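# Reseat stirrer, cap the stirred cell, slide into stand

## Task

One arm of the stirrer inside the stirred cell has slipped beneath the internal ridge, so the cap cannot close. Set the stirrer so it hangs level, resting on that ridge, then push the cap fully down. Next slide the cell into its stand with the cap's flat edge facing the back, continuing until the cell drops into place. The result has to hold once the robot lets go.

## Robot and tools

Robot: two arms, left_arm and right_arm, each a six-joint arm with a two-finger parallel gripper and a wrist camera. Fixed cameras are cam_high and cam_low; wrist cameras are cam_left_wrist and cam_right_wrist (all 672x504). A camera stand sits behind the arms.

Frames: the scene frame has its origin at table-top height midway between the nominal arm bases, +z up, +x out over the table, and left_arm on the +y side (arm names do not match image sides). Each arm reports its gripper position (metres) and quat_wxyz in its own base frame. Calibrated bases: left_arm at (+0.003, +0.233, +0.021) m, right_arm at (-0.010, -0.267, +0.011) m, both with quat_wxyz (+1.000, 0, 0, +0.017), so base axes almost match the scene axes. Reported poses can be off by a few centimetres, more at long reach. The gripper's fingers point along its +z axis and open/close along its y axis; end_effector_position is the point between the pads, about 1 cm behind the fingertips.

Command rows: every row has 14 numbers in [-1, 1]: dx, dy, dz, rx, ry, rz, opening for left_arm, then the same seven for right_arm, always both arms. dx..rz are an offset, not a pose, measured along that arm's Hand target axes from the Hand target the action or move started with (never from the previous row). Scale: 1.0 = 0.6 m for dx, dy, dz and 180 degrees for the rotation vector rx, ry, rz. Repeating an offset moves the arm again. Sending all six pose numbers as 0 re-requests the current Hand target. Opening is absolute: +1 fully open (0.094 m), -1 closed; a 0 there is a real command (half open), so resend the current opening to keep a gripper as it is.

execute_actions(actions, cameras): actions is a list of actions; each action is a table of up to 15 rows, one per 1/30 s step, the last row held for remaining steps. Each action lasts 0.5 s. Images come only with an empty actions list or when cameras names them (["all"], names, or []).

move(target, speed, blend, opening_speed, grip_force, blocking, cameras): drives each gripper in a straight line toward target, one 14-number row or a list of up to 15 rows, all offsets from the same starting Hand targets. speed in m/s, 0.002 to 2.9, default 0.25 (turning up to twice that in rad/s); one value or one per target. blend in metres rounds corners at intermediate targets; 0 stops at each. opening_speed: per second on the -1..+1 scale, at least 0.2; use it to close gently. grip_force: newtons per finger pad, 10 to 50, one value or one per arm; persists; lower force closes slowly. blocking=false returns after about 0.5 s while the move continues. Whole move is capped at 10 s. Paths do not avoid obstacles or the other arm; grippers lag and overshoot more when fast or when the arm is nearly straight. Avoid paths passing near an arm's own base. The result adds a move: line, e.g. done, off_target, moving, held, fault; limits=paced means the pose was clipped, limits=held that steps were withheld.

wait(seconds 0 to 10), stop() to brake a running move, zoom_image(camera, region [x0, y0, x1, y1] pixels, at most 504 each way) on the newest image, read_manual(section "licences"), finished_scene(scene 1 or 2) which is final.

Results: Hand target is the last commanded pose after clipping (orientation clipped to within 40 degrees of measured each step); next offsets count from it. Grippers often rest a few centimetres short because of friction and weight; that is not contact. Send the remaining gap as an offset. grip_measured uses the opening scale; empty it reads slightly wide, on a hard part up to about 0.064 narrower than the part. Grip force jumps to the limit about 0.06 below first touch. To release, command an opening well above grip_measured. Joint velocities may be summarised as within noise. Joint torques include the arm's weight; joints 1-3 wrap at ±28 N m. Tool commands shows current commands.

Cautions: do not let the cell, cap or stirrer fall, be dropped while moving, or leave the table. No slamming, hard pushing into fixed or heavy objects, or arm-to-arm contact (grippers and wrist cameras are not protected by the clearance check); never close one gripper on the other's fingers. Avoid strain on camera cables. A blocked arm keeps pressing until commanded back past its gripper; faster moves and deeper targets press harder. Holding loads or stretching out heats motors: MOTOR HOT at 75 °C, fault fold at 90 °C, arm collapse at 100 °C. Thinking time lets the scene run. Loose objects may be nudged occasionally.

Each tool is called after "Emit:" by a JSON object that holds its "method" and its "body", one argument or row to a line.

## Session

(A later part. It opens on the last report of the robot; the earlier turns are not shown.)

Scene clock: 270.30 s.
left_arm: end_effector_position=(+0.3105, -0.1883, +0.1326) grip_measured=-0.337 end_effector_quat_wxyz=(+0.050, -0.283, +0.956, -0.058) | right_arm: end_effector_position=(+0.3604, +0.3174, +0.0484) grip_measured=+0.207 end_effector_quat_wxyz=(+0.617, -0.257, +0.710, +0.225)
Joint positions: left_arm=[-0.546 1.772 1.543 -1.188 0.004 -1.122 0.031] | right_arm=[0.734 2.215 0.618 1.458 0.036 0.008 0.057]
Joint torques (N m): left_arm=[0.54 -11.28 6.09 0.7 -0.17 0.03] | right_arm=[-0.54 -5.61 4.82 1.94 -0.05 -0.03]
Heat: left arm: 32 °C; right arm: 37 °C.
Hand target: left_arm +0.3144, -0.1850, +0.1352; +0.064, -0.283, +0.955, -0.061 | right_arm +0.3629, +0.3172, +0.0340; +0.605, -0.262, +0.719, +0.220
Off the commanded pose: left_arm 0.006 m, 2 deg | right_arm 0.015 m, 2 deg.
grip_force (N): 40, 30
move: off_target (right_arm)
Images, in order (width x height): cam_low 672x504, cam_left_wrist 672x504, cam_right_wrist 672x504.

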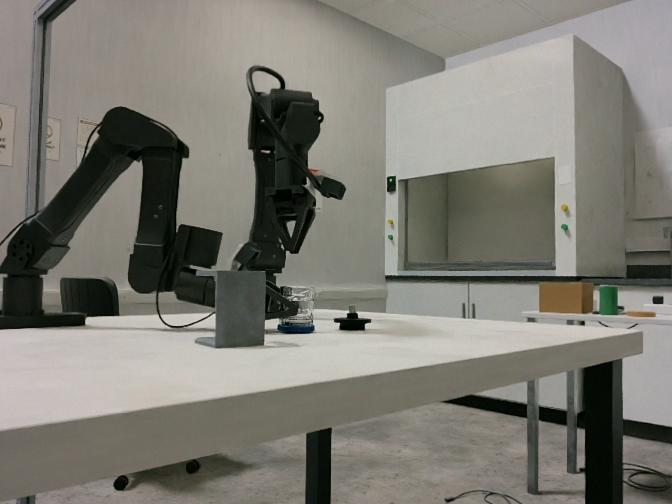

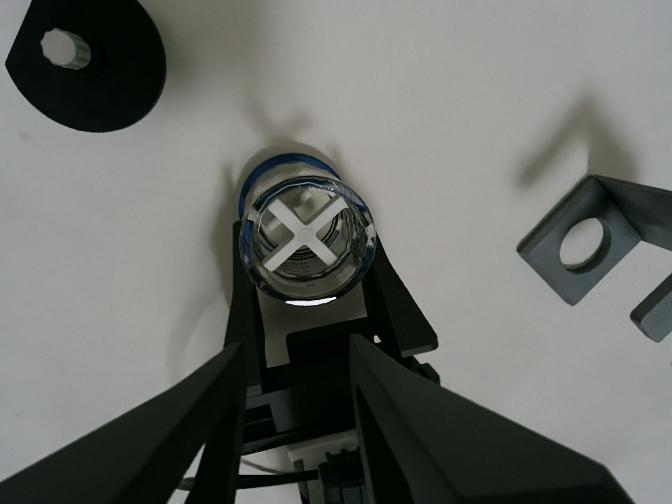

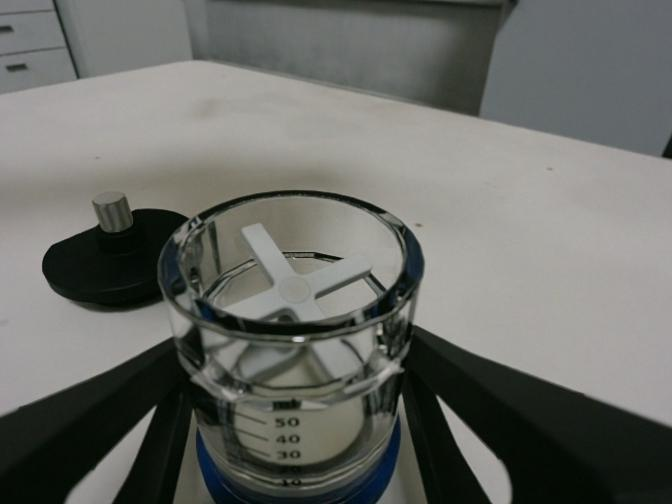

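Emit:
{"method": "move", "body": {
  "target": [-0.0097,-0.0082,0.0753,-0.0489,0.0281,0,-0.34,0.0,0,0,0,0,0,0.05],
  "speed": 0.1,
  "cameras": ["cam_low","cam_left_wrist","cam_right_wrist"]
}}

Emit:
{"method": "zoom_image", "body": {
  "camera": "cam_left_wrist",
  "region": [180, 180, 450, 450]
}}

Scene clock: 286.73 s.
left_arm: end_effector_position=(+0.3263, -0.1911, +0.0920) grip_measured=-0.337 end_effector_quat_wxyz=(+0.003, -0.284, +0.959, -0.006) | right_arm: end_effector_position=(+0.3604, +0.3174, +0.0484) grip_measured=+0.207 end_effector_quat_wxyz=(+0.617, -0.257, +0.710, +0.225)
Joint positions: left_arm=[-0.53 1.973 1.658 -1.241 0.004 -1.107 0.031] | right_arm=[0.734 2.215 0.618 1.458 0.036 0.008 0.057]
Joint torques (N m): left_arm=[0.54 -9.99 8.95 -0.06 -0.02 -0.02] | right_arm=[-0.58 -5.63 4.82 1.94 -0.05 -0.03]
Heat: left arm: 31 °C; right arm: 37 °C.
Hand target: left_arm +0.3289, -0.1896, +0.0921; +0.000, -0.284, +0.959, +0.000 | right_arm +0.3629, +0.3172, +0.0340; +0.605, -0.262, +0.719, +0.220
Off the commanded pose: left_arm 0.003 m, 1 deg | right_arm 0.015 m, 2 deg.
grip_force (N): 40, 30
move: off_target (right_arm)
Images, in order (width x height): cam_low 672x504, cam_left_wrist 672x504, cam_right_wrist 672x504.

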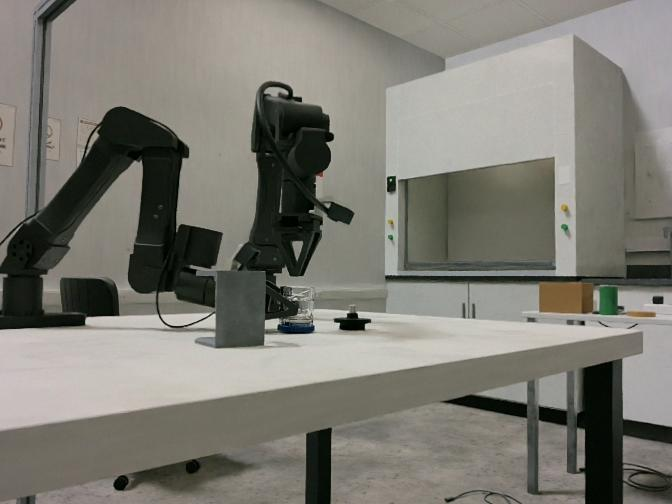

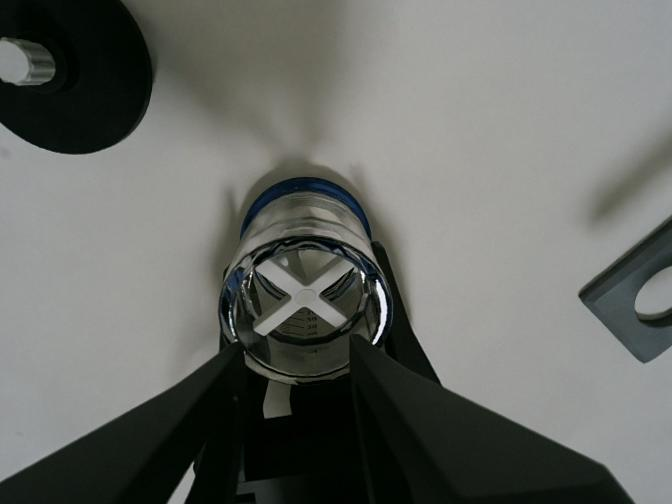

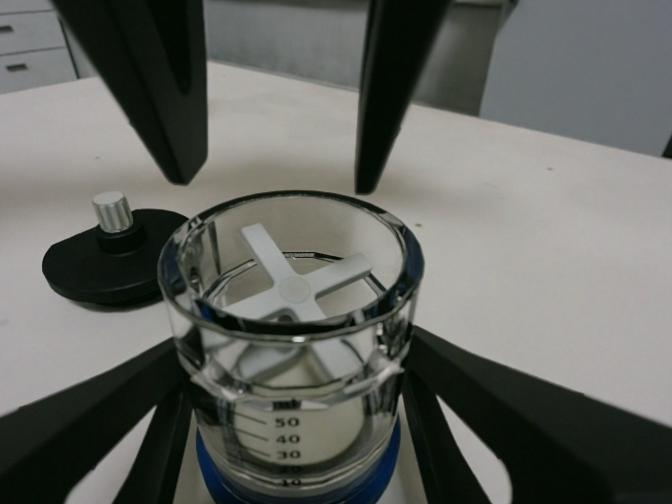

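Scaled by 1.867 from the camera's 672x504 image, which has a finer 960x720 frame.

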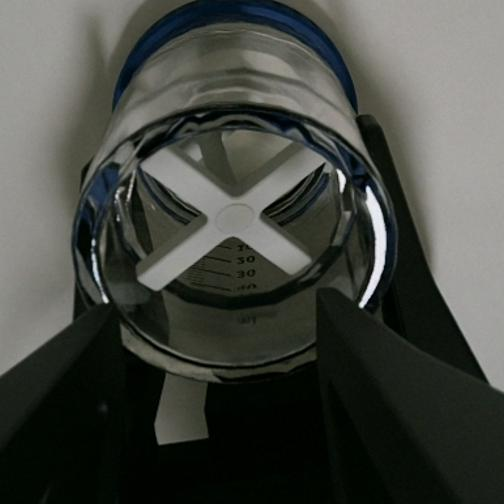

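Emit:
{"method": "zoom_image", "body": {
  "camera": "cam_low",
  "region": [240, 230, 360, 340]
}}

Scaled by 4.200 from the camera's 672x504 image, which has a finer 960x720 frame.

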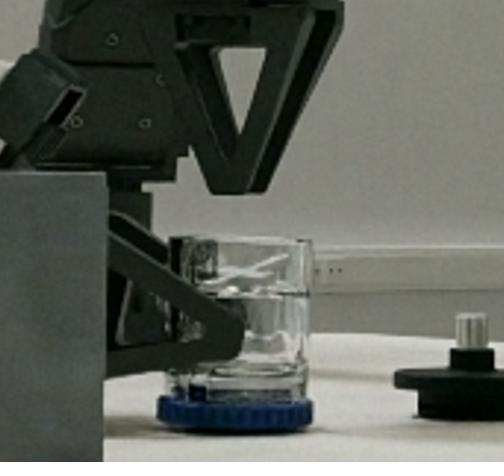

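Emit:
{"method": "move", "body": {
  "target": [
    [0,0,-0.07,0,0,0,-0.34,0,0,0,0,0,0,0.05],
    [0,0,-0.07,0,0,0,-0.34,0,0,0,0,0,0,0.45],
    [0,0,-0.07,0,0,0,-0.34,0,0,-0.14,0,0,0,0.45]
  ],
  "speed": 0.08,
  "opening_speed": 0.4,
  "cameras": ["cam_low","cam_left_wrist","cam_right_wrist"]
}}

Scene clock: 319.60 s.
left_arm: end_effector_position=(+0.3270, -0.1915, +0.1358) grip_measured=-0.337 end_effector_quat_wxyz=(+0.005, -0.284, +0.959, -0.008) | right_arm: end_effector_position=(+0.2983, +0.2615, +0.0275) grip_measured=+0.447 end_effector_quat_wxyz=(+0.570, -0.272, +0.748, +0.206)
Joint positions: left_arm=[-0.53 1.973 1.831 -1.41 0.004 -1.106 0.031] | right_arm=[0.734 2.1 0.297 1.533 0.036 0.007 0.068]
Joint torques (N m): left_arm=[0.47 -9.78 8.72 0.01 -0.05 0.03] | right_arm=[0.42 -7.99 1.84 2.65 0.05 0.02]
Heat: left arm: 31 °C; right arm: 38 °C.
Hand target: left_arm +0.3289, -0.1896, +0.1341; +0.000, -0.284, +0.959, +0.000 | right_arm +0.2995, +0.2640, +0.0485; +0.604, -0.262, +0.720, +0.220
Off the commanded pose: left_arm 0.003 m, 1 deg | right_arm 0.021 m, 6 deg.
joint sent to its limit (right arm) — joint 4 (wrist pitch), upper limit. The joint targets still meet the commanded pose.
grip_force (N): 40, 30
move: off_target (right_arm); target 2's new opening was sent with right_arm's hand 0.015 m and 2 deg from that target
Images, in order (width x height): cam_low 672x504, cam_left_wrist 672x504, cam_right_wrist 672x504.

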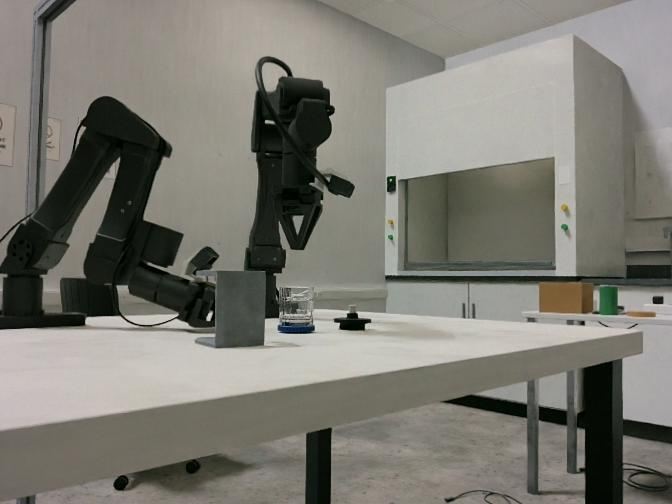

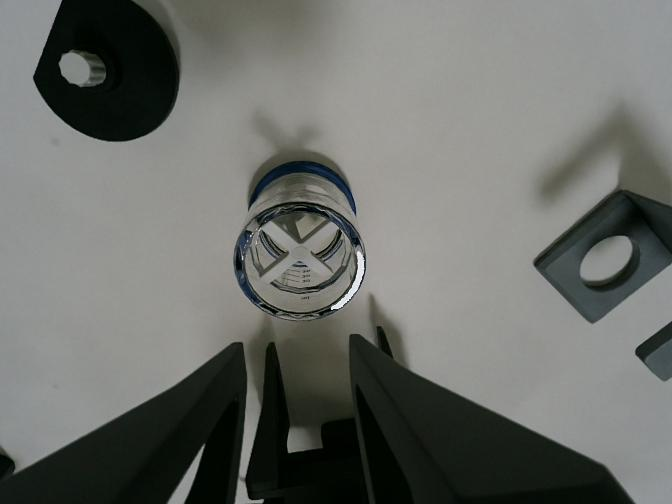

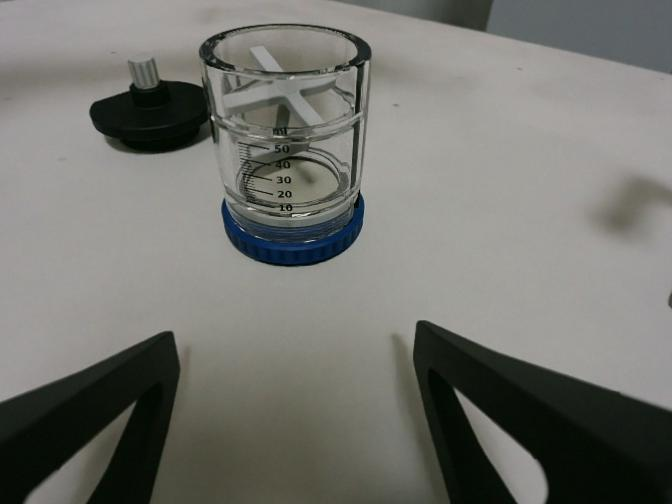

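Emit:
{"method": "zoom_image", "body": {
  "camera": "cam_right_wrist",
  "region": [180, 10, 390, 220]
}}

Emit:
{"method": "zoom_image", "body": {
  "camera": "cam_low",
  "region": [260, 270, 330, 340]
}}

Emit:
{"method": "zoom_image", "body": {
  "camera": "cam_left_wrist",
  "region": [210, 180, 390, 340]
}}

Scaled by 2.400 from the camera's 672x504 image, which has a finer 960x720 frame.

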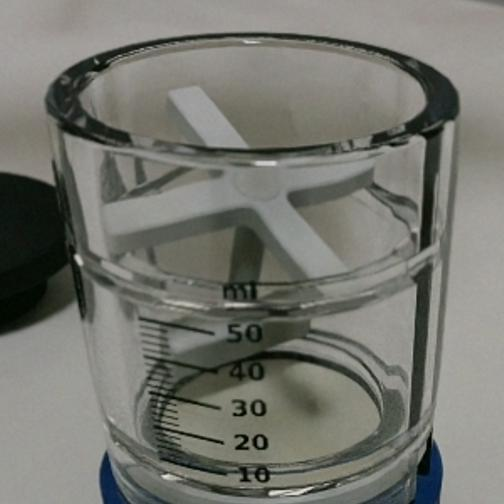

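Scaled by 7.200 from the camera's 672x504 image, which has a finer 960x720 frame.

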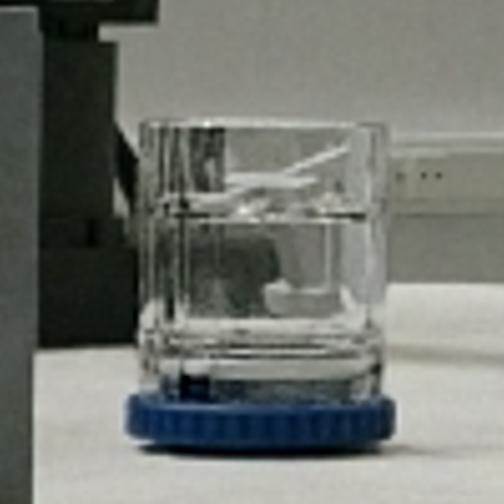

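Scaled by 2.800 from the camera's 672x504 image, which has a finer 960x720 frame.

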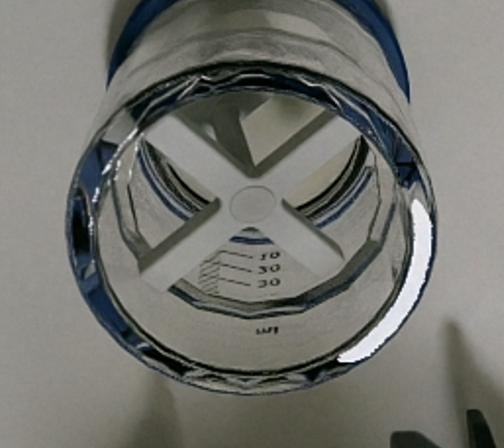

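Emit:
{"method": "move", "body": {
  "target": [0.0072,0.0009,0.0727,-0.0417,-0.1057,-0.2363,-0.575,0,0,0,0,0,0,0.45],
  "speed": 0.1,
  "cameras": ["cam_low","cam_left_wrist","cam_right_wrist"]
}}

Emit:
{"method": "zoom_image", "body": {
  "camera": "cam_left_wrist",
  "region": [200, 180, 420, 400]
}}

Emit:
{"method": "zoom_image", "body": {
  "camera": "cam_right_wrist",
  "region": [180, 0, 390, 210]
}}

Scene clock: 361.43 s.
left_arm: end_effector_position=(+0.3238, -0.1928, +0.0912) grip_measured=-0.572 end_effector_quat_wxyz=(+0.128, -0.607, +0.778, +0.093) | right_arm: end_effector_position=(+0.2983, +0.2615, +0.0275) grip_measured=+0.447 end_effector_quat_wxyz=(+0.570, -0.272, +0.748, +0.206)
Joint positions: left_arm=[-0.678 2.096 1.797 -1.399 -0.292 -2.022 0.02] | right_arm=[0.734 2.1 0.297 1.533 0.036 0.007 0.068]
Joint torques (N m): left_arm=[-0.38 -10.45 8.58 -0.34 -0.43 -0.15] | right_arm=[0.4 -8.01 1.81 2.67 0.06 0.01]
Heat: left arm: 31 °C; right arm: 44 °C.
Hand target: left_arm +0.3250, -0.1914, +0.0904; +0.136, -0.606, +0.776, +0.107 | right_arm +0.2995, +0.2640, +0.0485; +0.604, -0.262, +0.720, +0.220
Off the commanded pose: left_arm 0.002 m, 2 deg | right_arm 0.021 m, 6 deg.
joint sent to its limit (right arm) — joint 4 (wrist pitch), upper limit. The joint targets still meet the commanded pose.
grip_force (N): 40, 30
move: off_target (right_arm)
Images, in order (width x height): cam_low 672x504, cam_left_wrist 672x504, cam_right_wrist 672x504.

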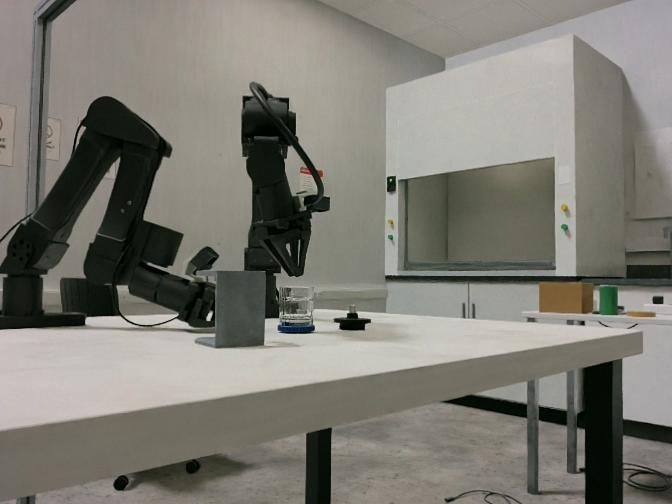

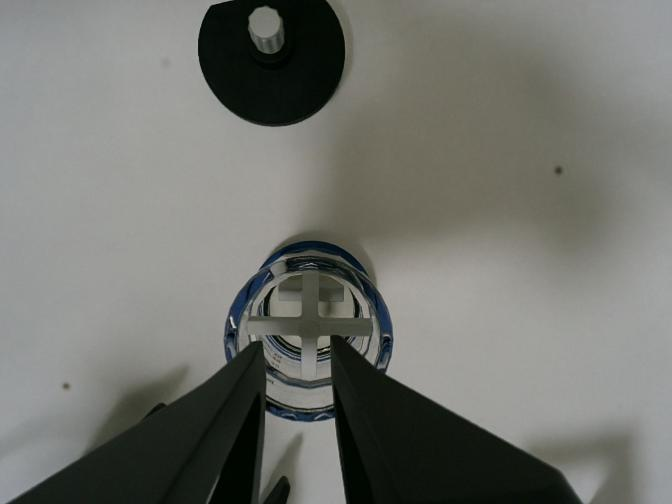

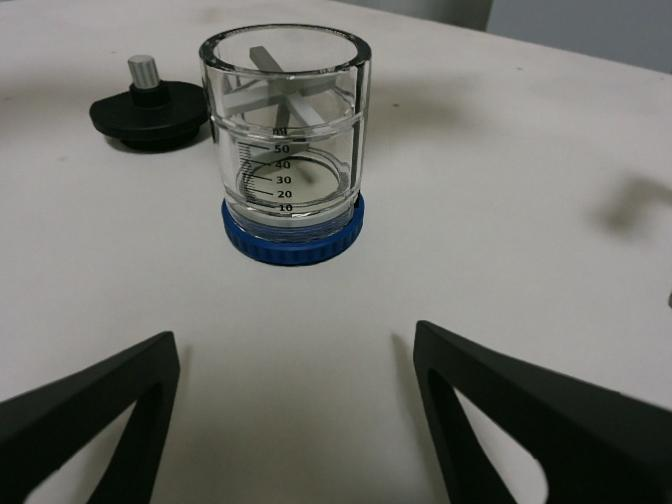

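Scaled by 2.291 from the camera's 672x504 image, which has a finer 960x720 frame.

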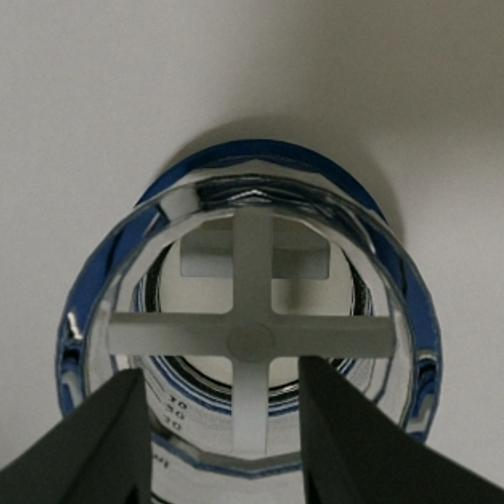

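Scaled by 2.400 from the camera's 672x504 image, which has a finer 960x720 frame.

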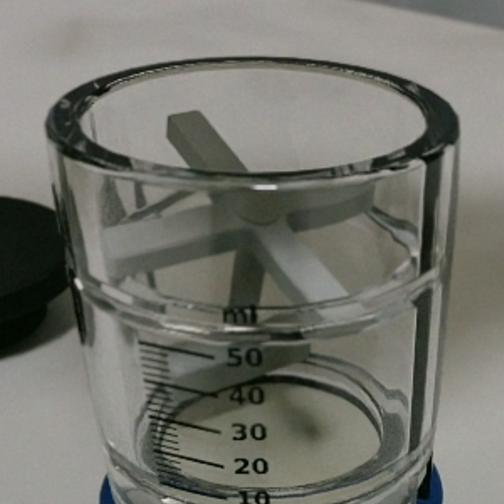

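Emit:
{"method": "move", "body": {
  "target": [0.0,-0.005,0.033,0,0,0,-0.575,0,0,0,0,0,0,0.45],
  "speed": 0.05,
  "cameras": ["cam_low","cam_left_wrist","cam_right_wrist"]
}}

Emit:
{"method": "zoom_image", "body": {
  "camera": "cam_left_wrist",
  "region": [200, 240, 420, 460]
}}

Emit:
{"method": "zoom_image", "body": {
  "camera": "cam_right_wrist",
  "region": [180, 0, 390, 210]
}}

Emit:
{"method": "zoom_image", "body": {
  "camera": "cam_low",
  "region": [260, 260, 330, 340]
}}

Scene clock: 371.57 s.
left_arm: end_effector_position=(+0.3263, -0.1896, +0.0814) grip_measured=-0.572 end_effector_quat_wxyz=(+0.128, -0.609, +0.777, +0.095) | right_arm: end_effector_position=(+0.2983, +0.2615, +0.0275) grip_measured=+0.447 end_effector_quat_wxyz=(+0.570, -0.272, +0.748, +0.206)
Joint positions: left_arm=[-0.669 2.103 1.767 -1.364 -0.295 -2.018 0.02] | right_arm=[0.734 2.1 0.297 1.533 0.036 0.007 0.068]
Joint torques (N m): left_arm=[0.27 -10.59 5.72 0.09 -0.44 0] | right_arm=[0.4 -8.01 1.84 2.65 0.04 0.02]
Heat: left arm: 31 °C; right arm: 44 °C.
Hand target: left_arm +0.3296, -0.1857, +0.0719; +0.136, -0.606, +0.776, +0.107 | right_arm +0.2995, +0.2640, +0.0485; +0.604, -0.262, +0.720, +0.220
Off the commanded pose: left_arm 0.011 m, 2 deg | right_arm 0.021 m, 6 deg.
joint sent to its limit (right arm) — joint 4 (wrist pitch), upper limit. The joint targets still meet the commanded pose.
grip_force (N): 40, 30
move: off_target (left_arm, right_arm)
Images, in order (width x height): cam_low 672x504, cam_left_wrist 672x504, cam_right_wrist 672x504.

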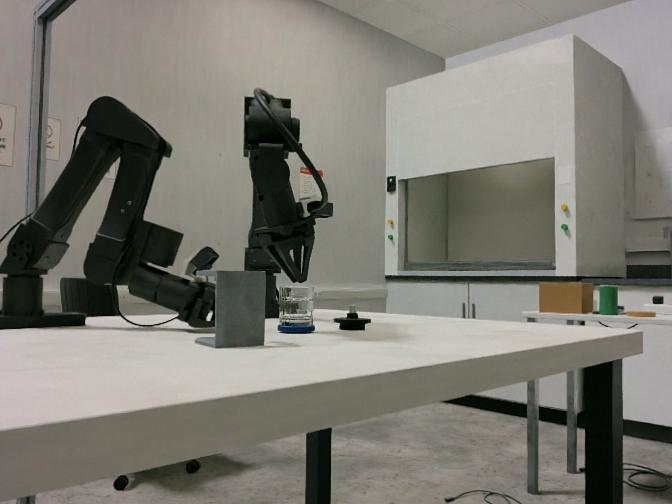

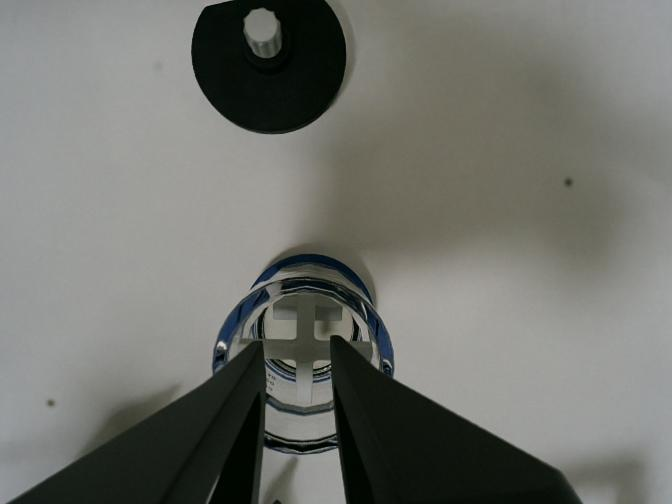

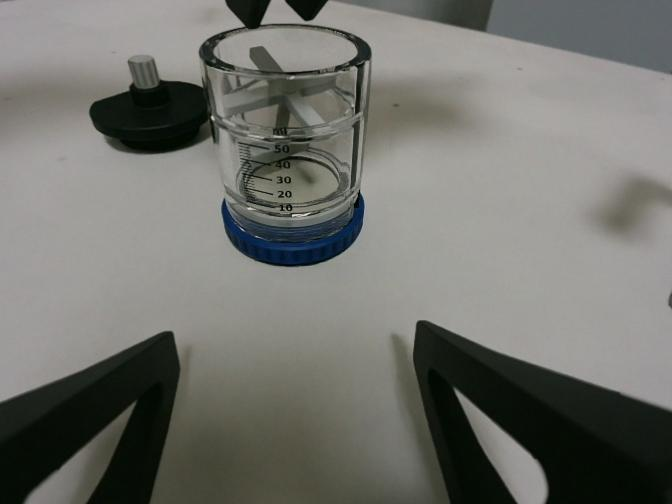

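Scaled by 2.291 from the camera's 672x504 image, which has a finer 960x720 frame.

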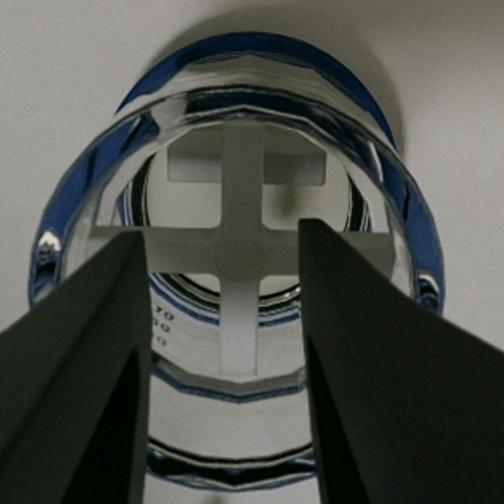

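Scaled by 2.400 from the camera's 672x504 image, which has a finer 960x720 frame.

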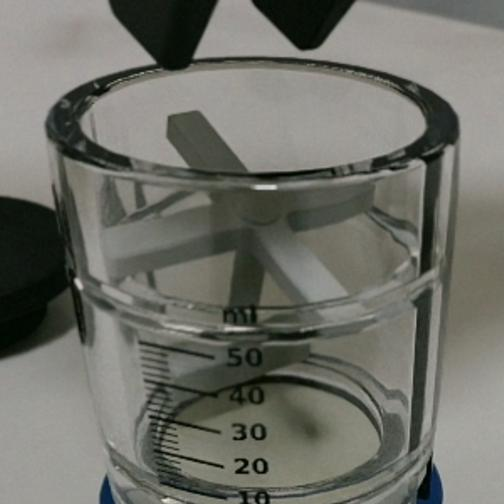

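Scaled by 6.300 from the camera's 672x504 image, which has a finer 960x720 frame.

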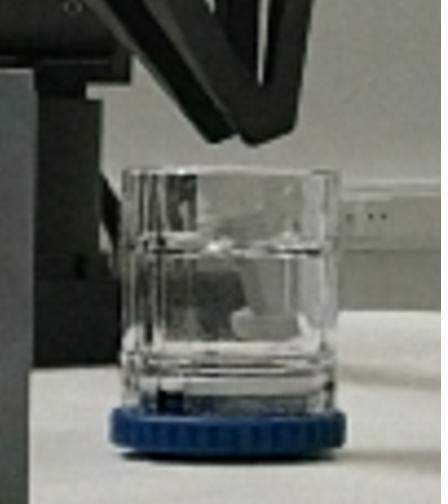

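Emit:
{"method": "move", "body": {
  "target": [0.0,-0.004,0.028,0,0,0,-0.575,0,0,0,0,0,0,0.45],
  "speed": 0.04,
  "cameras": ["cam_low","cam_left_wrist","cam_right_wrist"]
}}

Emit:
{"method": "zoom_image", "body": {
  "camera": "cam_left_wrist",
  "region": [200, 240, 420, 460]
}}

Emit:
{"method": "zoom_image", "body": {
  "camera": "cam_right_wrist",
  "region": [180, 0, 390, 210]
}}

Scene clock: 380.73 s.
left_arm: end_effector_position=(+0.3304, -0.1849, +0.0655) grip_measured=-0.572 end_effector_quat_wxyz=(+0.129, -0.609, +0.777, +0.095) | right_arm: end_effector_position=(+0.2983, +0.2615, +0.0275) grip_measured=+0.447 end_effector_quat_wxyz=(+0.570, -0.272, +0.748, +0.206)
Joint positions: left_arm=[-0.653 2.111 1.717 -1.301 -0.297 -2.002 0.02] | right_arm=[0.734 2.1 0.297 1.533 0.036 0.007 0.068]
Joint torques (N m): left_arm=[0.36 -10.56 5.64 0.11 -0.45 0] | right_arm=[0.36 -8.02 1.83 2.65 0.05 0.01]
Heat: left arm: 31 °C; right arm: 45 °C.
Hand target: left_arm +0.3333, -0.1806, +0.0560; +0.136, -0.606, +0.776, +0.107 | right_arm +0.2995, +0.2640, +0.0485; +0.604, -0.262, +0.720, +0.220
Off the commanded pose: left_arm 0.011 m, 2 deg | right_arm 0.021 m, 6 deg.
joint sent to its limit (right arm) — joint 4 (wrist pitch), upper limit. The joint targets still meet the commanded pose.
grip_force (N): 40, 30
move: off_target (left_arm, right_arm)
Images, in order (width x height): cam_low 672x504, cam_left_wrist 672x504, cam_right_wrist 672x504.

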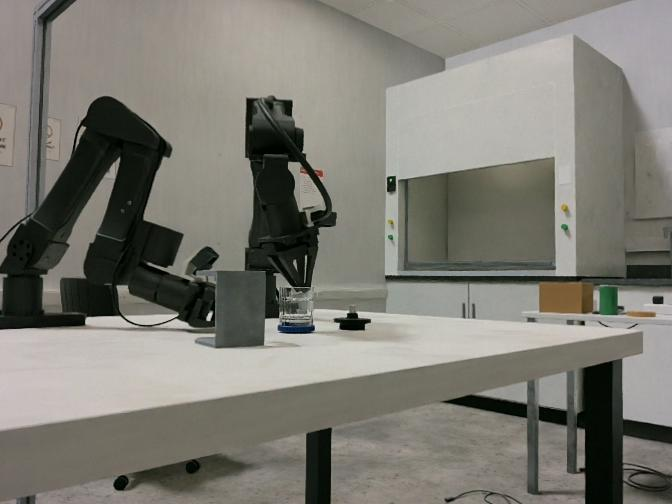

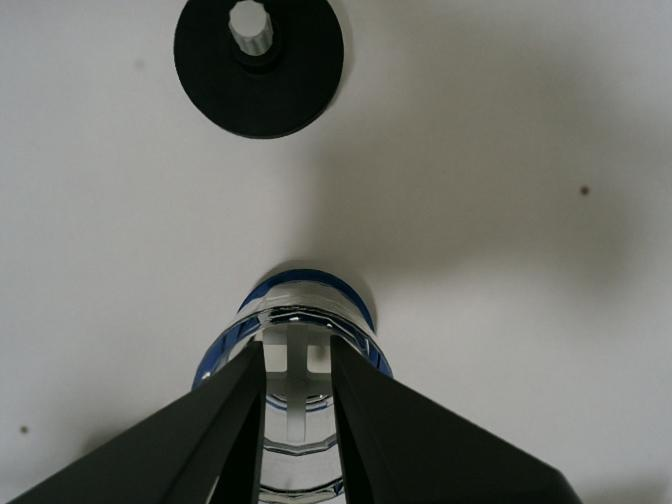

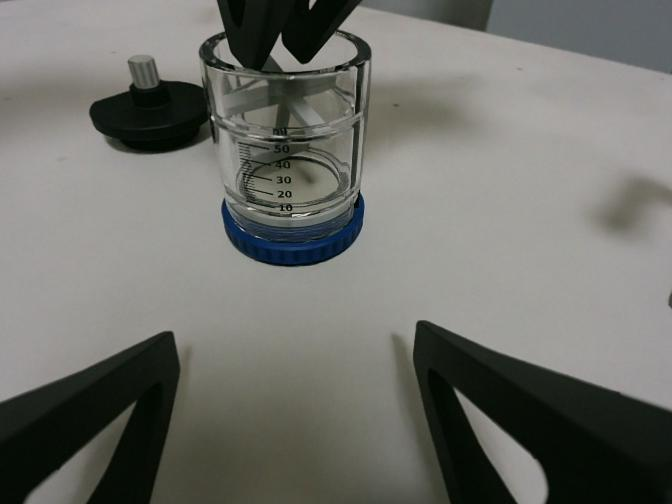

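Scaled by 2.291 from the camera's 672x504 image, which has a finer 960x720 frame.

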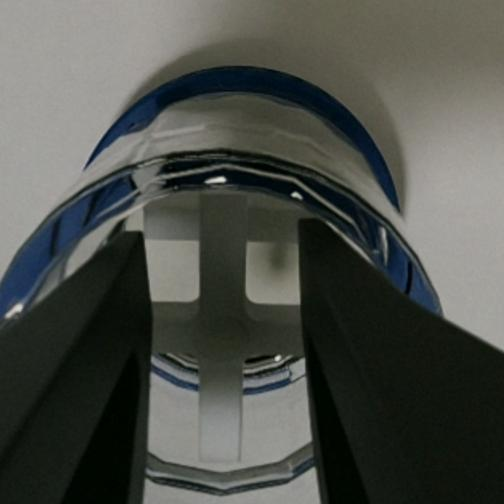

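Scaled by 2.400 from the camera's 672x504 image, which has a finer 960x720 frame.

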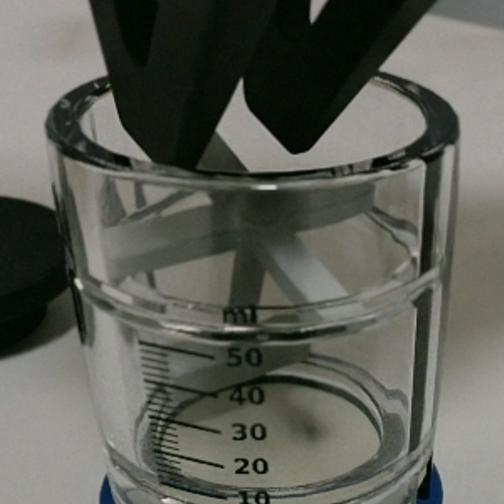

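Emit:
{"method": "move", "body": {
  "target": [0.0,0,0.010,0,0,0,-0.575,0,0,0,0,0,0,0.45],
  "speed": 0.04,
  "cameras": ["cam_low","cam_left_wrist","cam_right_wrist"]
}}

Emit:
{"method": "zoom_image", "body": {
  "camera": "cam_left_wrist",
  "region": [200, 240, 420, 460]
}}

Emit:
{"method": "zoom_image", "body": {
  "camera": "cam_right_wrist",
  "region": [180, 0, 390, 210]
}}

Emit:
{"method": "zoom_image", "body": {
  "camera": "cam_low",
  "region": [260, 260, 330, 340]
}}

Scene clock: 388.87 s.
left_arm: end_effector_position=(+0.3301, -0.1831, +0.0607) grip_measured=-0.572 end_effector_quat_wxyz=(+0.128, -0.608, +0.777, +0.097) | right_arm: end_effector_position=(+0.2983, +0.2615, +0.0275) grip_measured=+0.447 end_effector_quat_wxyz=(+0.570, -0.272, +0.748, +0.206)
Joint positions: left_arm=[-0.65 2.111 1.697 -1.283 -0.298 -1.997 0.02] | right_arm=[0.734 2.1 0.297 1.533 0.036 0.007 0.068]
Joint torques (N m): left_arm=[0.51 -10.56 5.48 0.18 -0.45 -0.06] | right_arm=[0.39 -8.01 1.83 2.65 0.05 0.02]
Heat: left arm: 32 °C; right arm: 45 °C.
Hand target: left_arm +0.3337, -0.1787, +0.0503; +0.136, -0.606, +0.777, +0.107 | right_arm +0.2995, +0.2640, +0.0485; +0.604, -0.262, +0.720, +0.220
Off the commanded pose: left_arm 0.012 m, 2 deg | right_arm 0.021 m, 6 deg.
joint sent to its limit (right arm) — joint 4 (wrist pitch), upper limit. The joint targets still meet the commanded pose.
grip_force (N): 40, 30
move: off_target (left_arm, right_arm)
Images, in order (width x height): cam_low 672x504, cam_left_wrist 672x504, cam_right_wrist 672x504.

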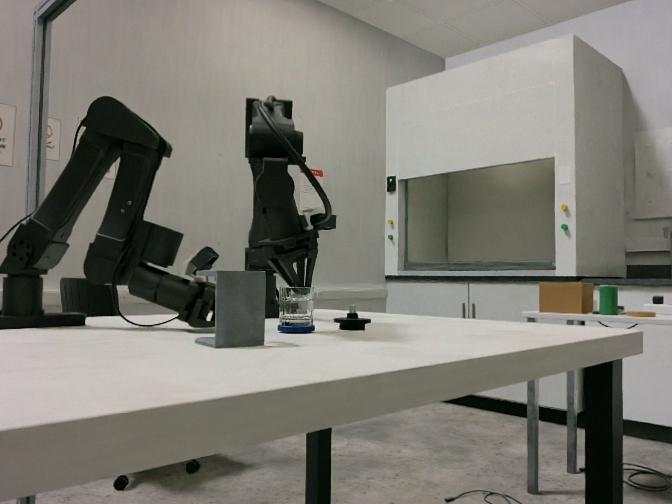

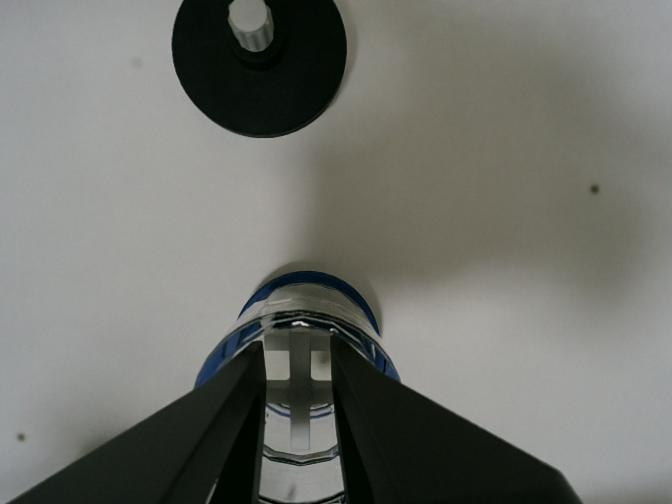

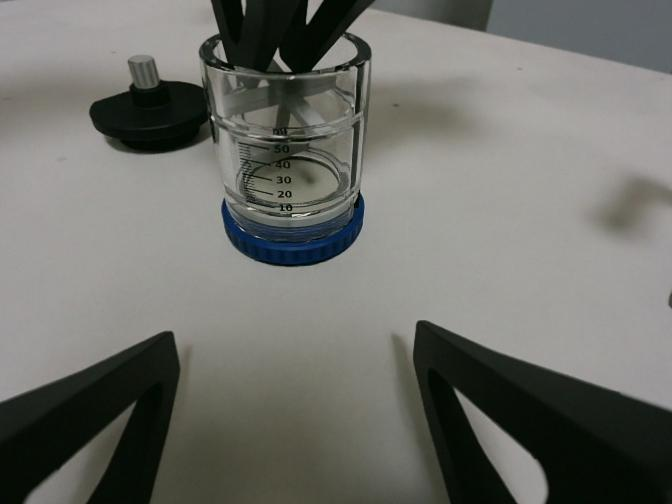

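Scaled by 2.291 from the camera's 672x504 image, which has a finer 960x720 frame.

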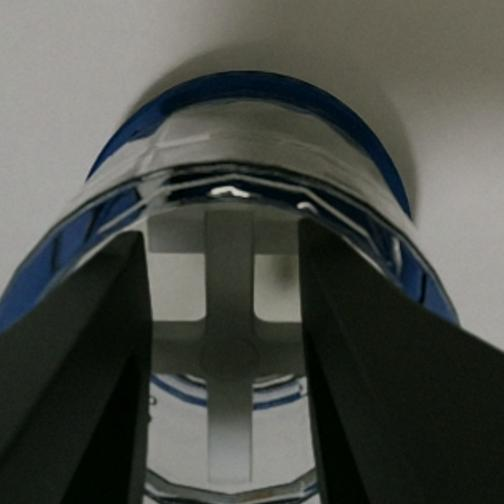

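Scaled by 2.400 from the camera's 672x504 image, which has a finer 960x720 frame.

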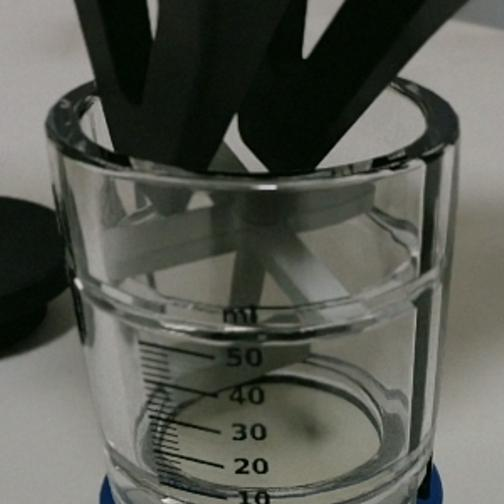

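Scaled by 6.300 from the camera's 672x504 image, which has a finer 960x720 frame.

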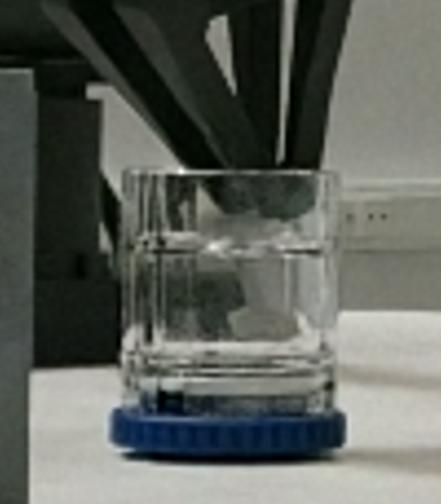

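Emit:
{"method": "move", "body": {
  "target": [0.0,0,0,0,0,0,-0.95,0,0,0,0,0,0,0.45],
  "grip_force": [25,30],
  "opening_speed": 0.3,
  "cameras": ["cam_low","cam_left_wrist","cam_right_wrist"]
}}

Emit:
{"method": "zoom_image", "body": {
  "camera": "cam_left_wrist",
  "region": [200, 240, 420, 460]
}}

Emit:
{"method": "zoom_image", "body": {
  "camera": "cam_right_wrist",
  "region": [180, 0, 390, 210]
}}

Scene clock: 393.93 s.
left_arm: end_effector_position=(+0.3313, -0.1838, +0.0606) grip_measured=-0.862 end_effector_quat_wxyz=(+0.129, -0.609, +0.777, +0.094) | right_arm: end_effector_position=(+0.2983, +0.2615, +0.0275) grip_measured=+0.447 end_effector_quat_wxyz=(+0.570, -0.272, +0.748, +0.206)
Joint positions: left_arm=[-0.65 2.111 1.697 -1.277 -0.299 -1.997 0.006] | right_arm=[0.734 2.1 0.297 1.533 0.036 0.007 0.068]
Joint torques (N m): left_arm=[0.47 -10.54 5.52 0.11 -0.44 0] | right_arm=[0.4 -8.02 1.81 2.66 0.04 0.02]
Heat: left arm: 32 °C; right arm: 46 °C.
Hand target: left_arm +0.3337, -0.1787, +0.0503; +0.136, -0.606, +0.776, +0.107 | right_arm +0.2995, +0.2640, +0.0485; +0.604, -0.262, +0.720, +0.220
Off the commanded pose: left_arm 0.012 m, 2 deg | right_arm 0.021 m, 6 deg.
joint sent to its limit (right arm) — joint 4 (wrist pitch), upper limit. The joint targets still meet the commanded pose.
grip_force (N): 25, 30
move: off_target (left_arm, right_arm)
Images, in order (width x height): cam_low 672x504, cam_left_wrist 672x504, cam_right_wrist 672x504.

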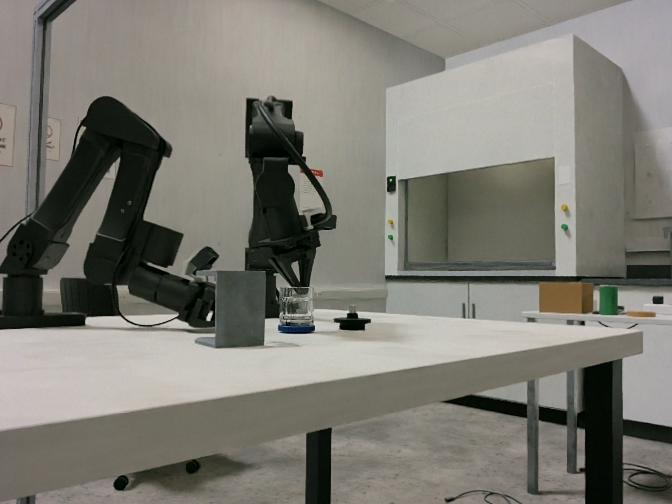

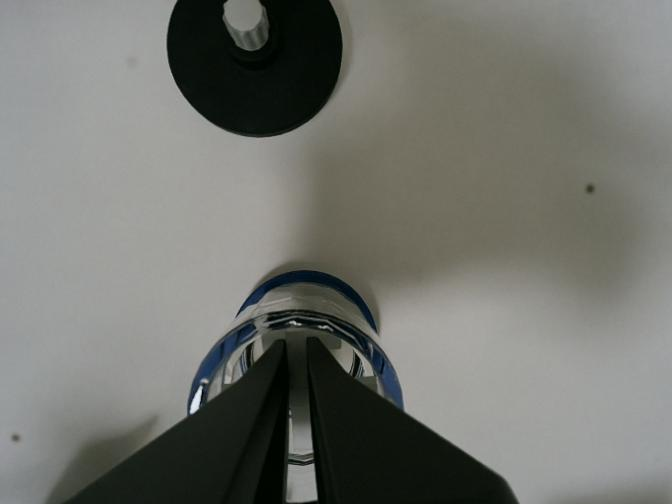

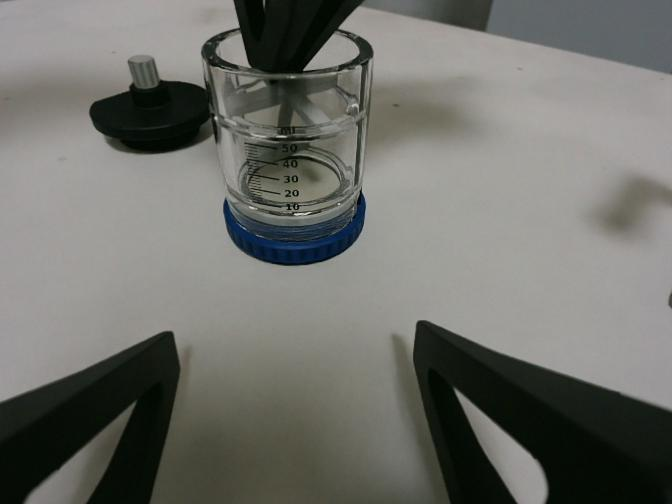

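Scaled by 2.291 from the camera's 672x504 image, which has a finer 960x720 frame.

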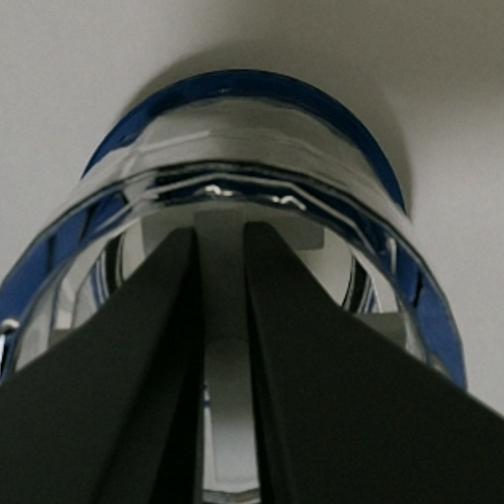

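Scaled by 2.400 from the camera's 672x504 image, which has a finer 960x720 frame.

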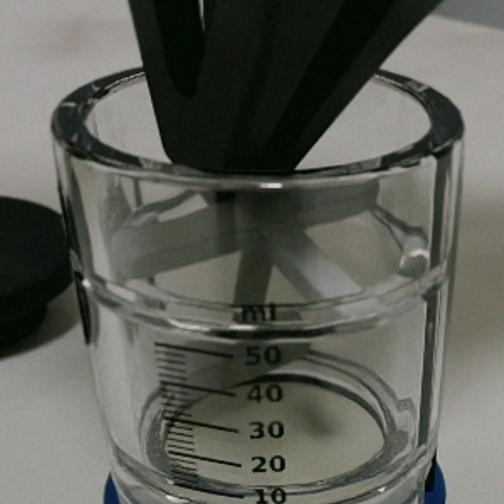

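Emit:
{"method": "move", "body": {
  "target": [-0.016,0,-0.038,0,0,0,-0.95,0,0,0,0,0,0,0.45],
  "speed": 0.03,
  "cameras": ["cam_low","cam_left_wrist","cam_right_wrist"]
}}

Emit:
{"method": "zoom_image", "body": {
  "camera": "cam_right_wrist",
  "region": [180, 0, 390, 210]
}}

Emit:
{"method": "zoom_image", "body": {
  "camera": "cam_low",
  "region": [260, 260, 330, 340]
}}

Scene clock: 399.23 s.
left_arm: end_effector_position=(+0.3308, -0.1818, +0.0684) grip_measured=-0.862 end_effector_quat_wxyz=(+0.128, -0.608, +0.777, +0.100) | right_arm: end_effector_position=(+0.2983, +0.2615, +0.0275) grip_measured=+0.447 end_effector_quat_wxyz=(+0.570, -0.272, +0.748, +0.206)
Joint positions: left_arm=[-0.646 2.111 1.727 -1.318 -0.299 -1.994 0.006] | right_arm=[0.734 2.1 0.297 1.533 0.036 0.007 0.068]
Joint torques (N m): left_arm=[0.4 -12.22 8.87 -0.44 -0.44 0] | right_arm=[0.39 -7.99 1.83 2.65 0.05 0.02]
Heat: left arm: 33 °C; right arm: 46 °C.
Hand target: left_arm +0.3341, -0.1774, +0.0751; +0.136, -0.606, +0.776, +0.107 | right_arm +0.2995, +0.2640, +0.0485; +0.604, -0.262, +0.720, +0.220
Off the commanded pose: left_arm 0.008 m, 1 deg | right_arm 0.021 m, 6 deg.
joint sent to its limit (right arm) — joint 4 (wrist pitch), upper limit. The joint targets still meet the commanded pose.
grip_force (N): 25, 30
move: off_target (right_arm)
Images, in order (width x height): cam_low 672x504, cam_left_wrist 672x504, cam_right_wrist 672x504.

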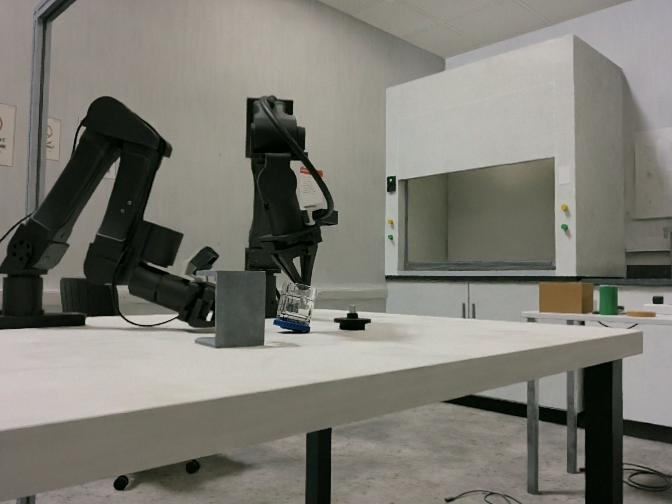

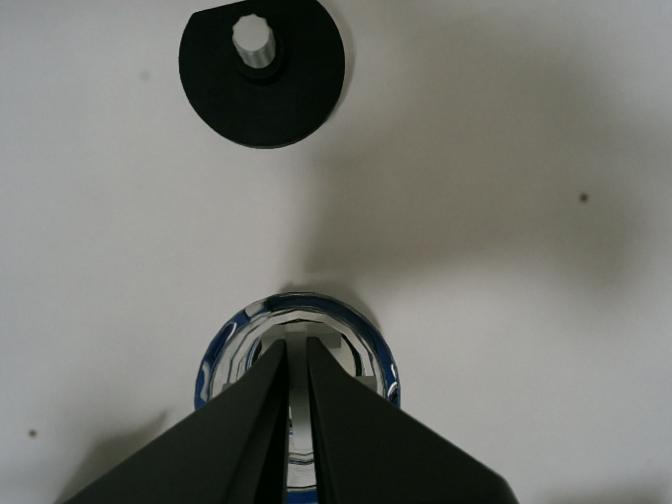

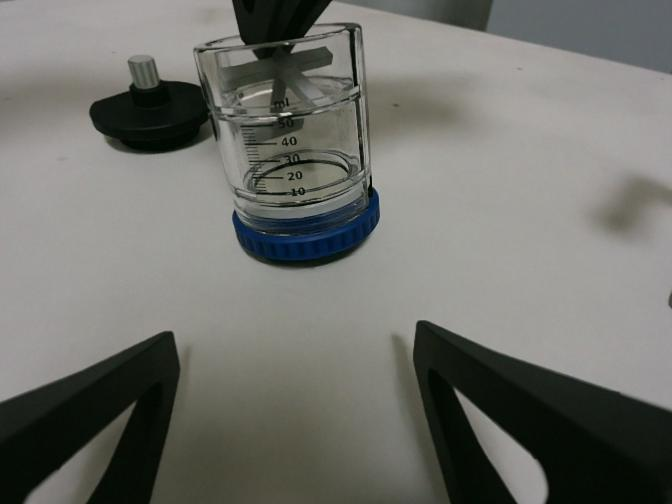

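Scaled by 2.400 from the camera's 672x504 image, which has a finer 960x720 frame.

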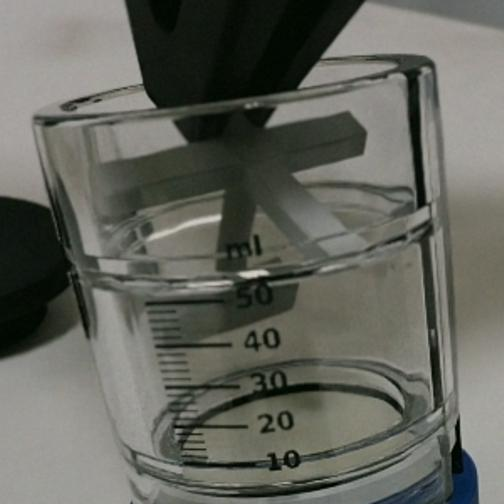

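Scaled by 6.300 from the camera's 672x504 image, which has a finer 960x720 frame.

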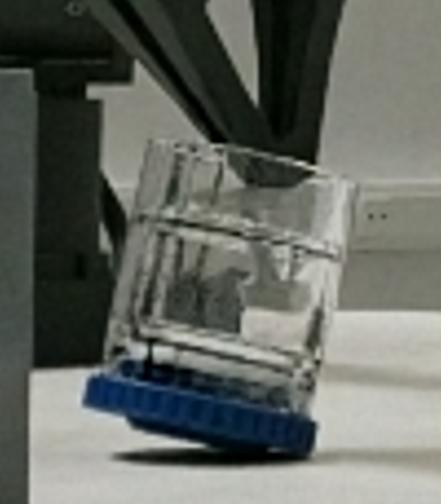

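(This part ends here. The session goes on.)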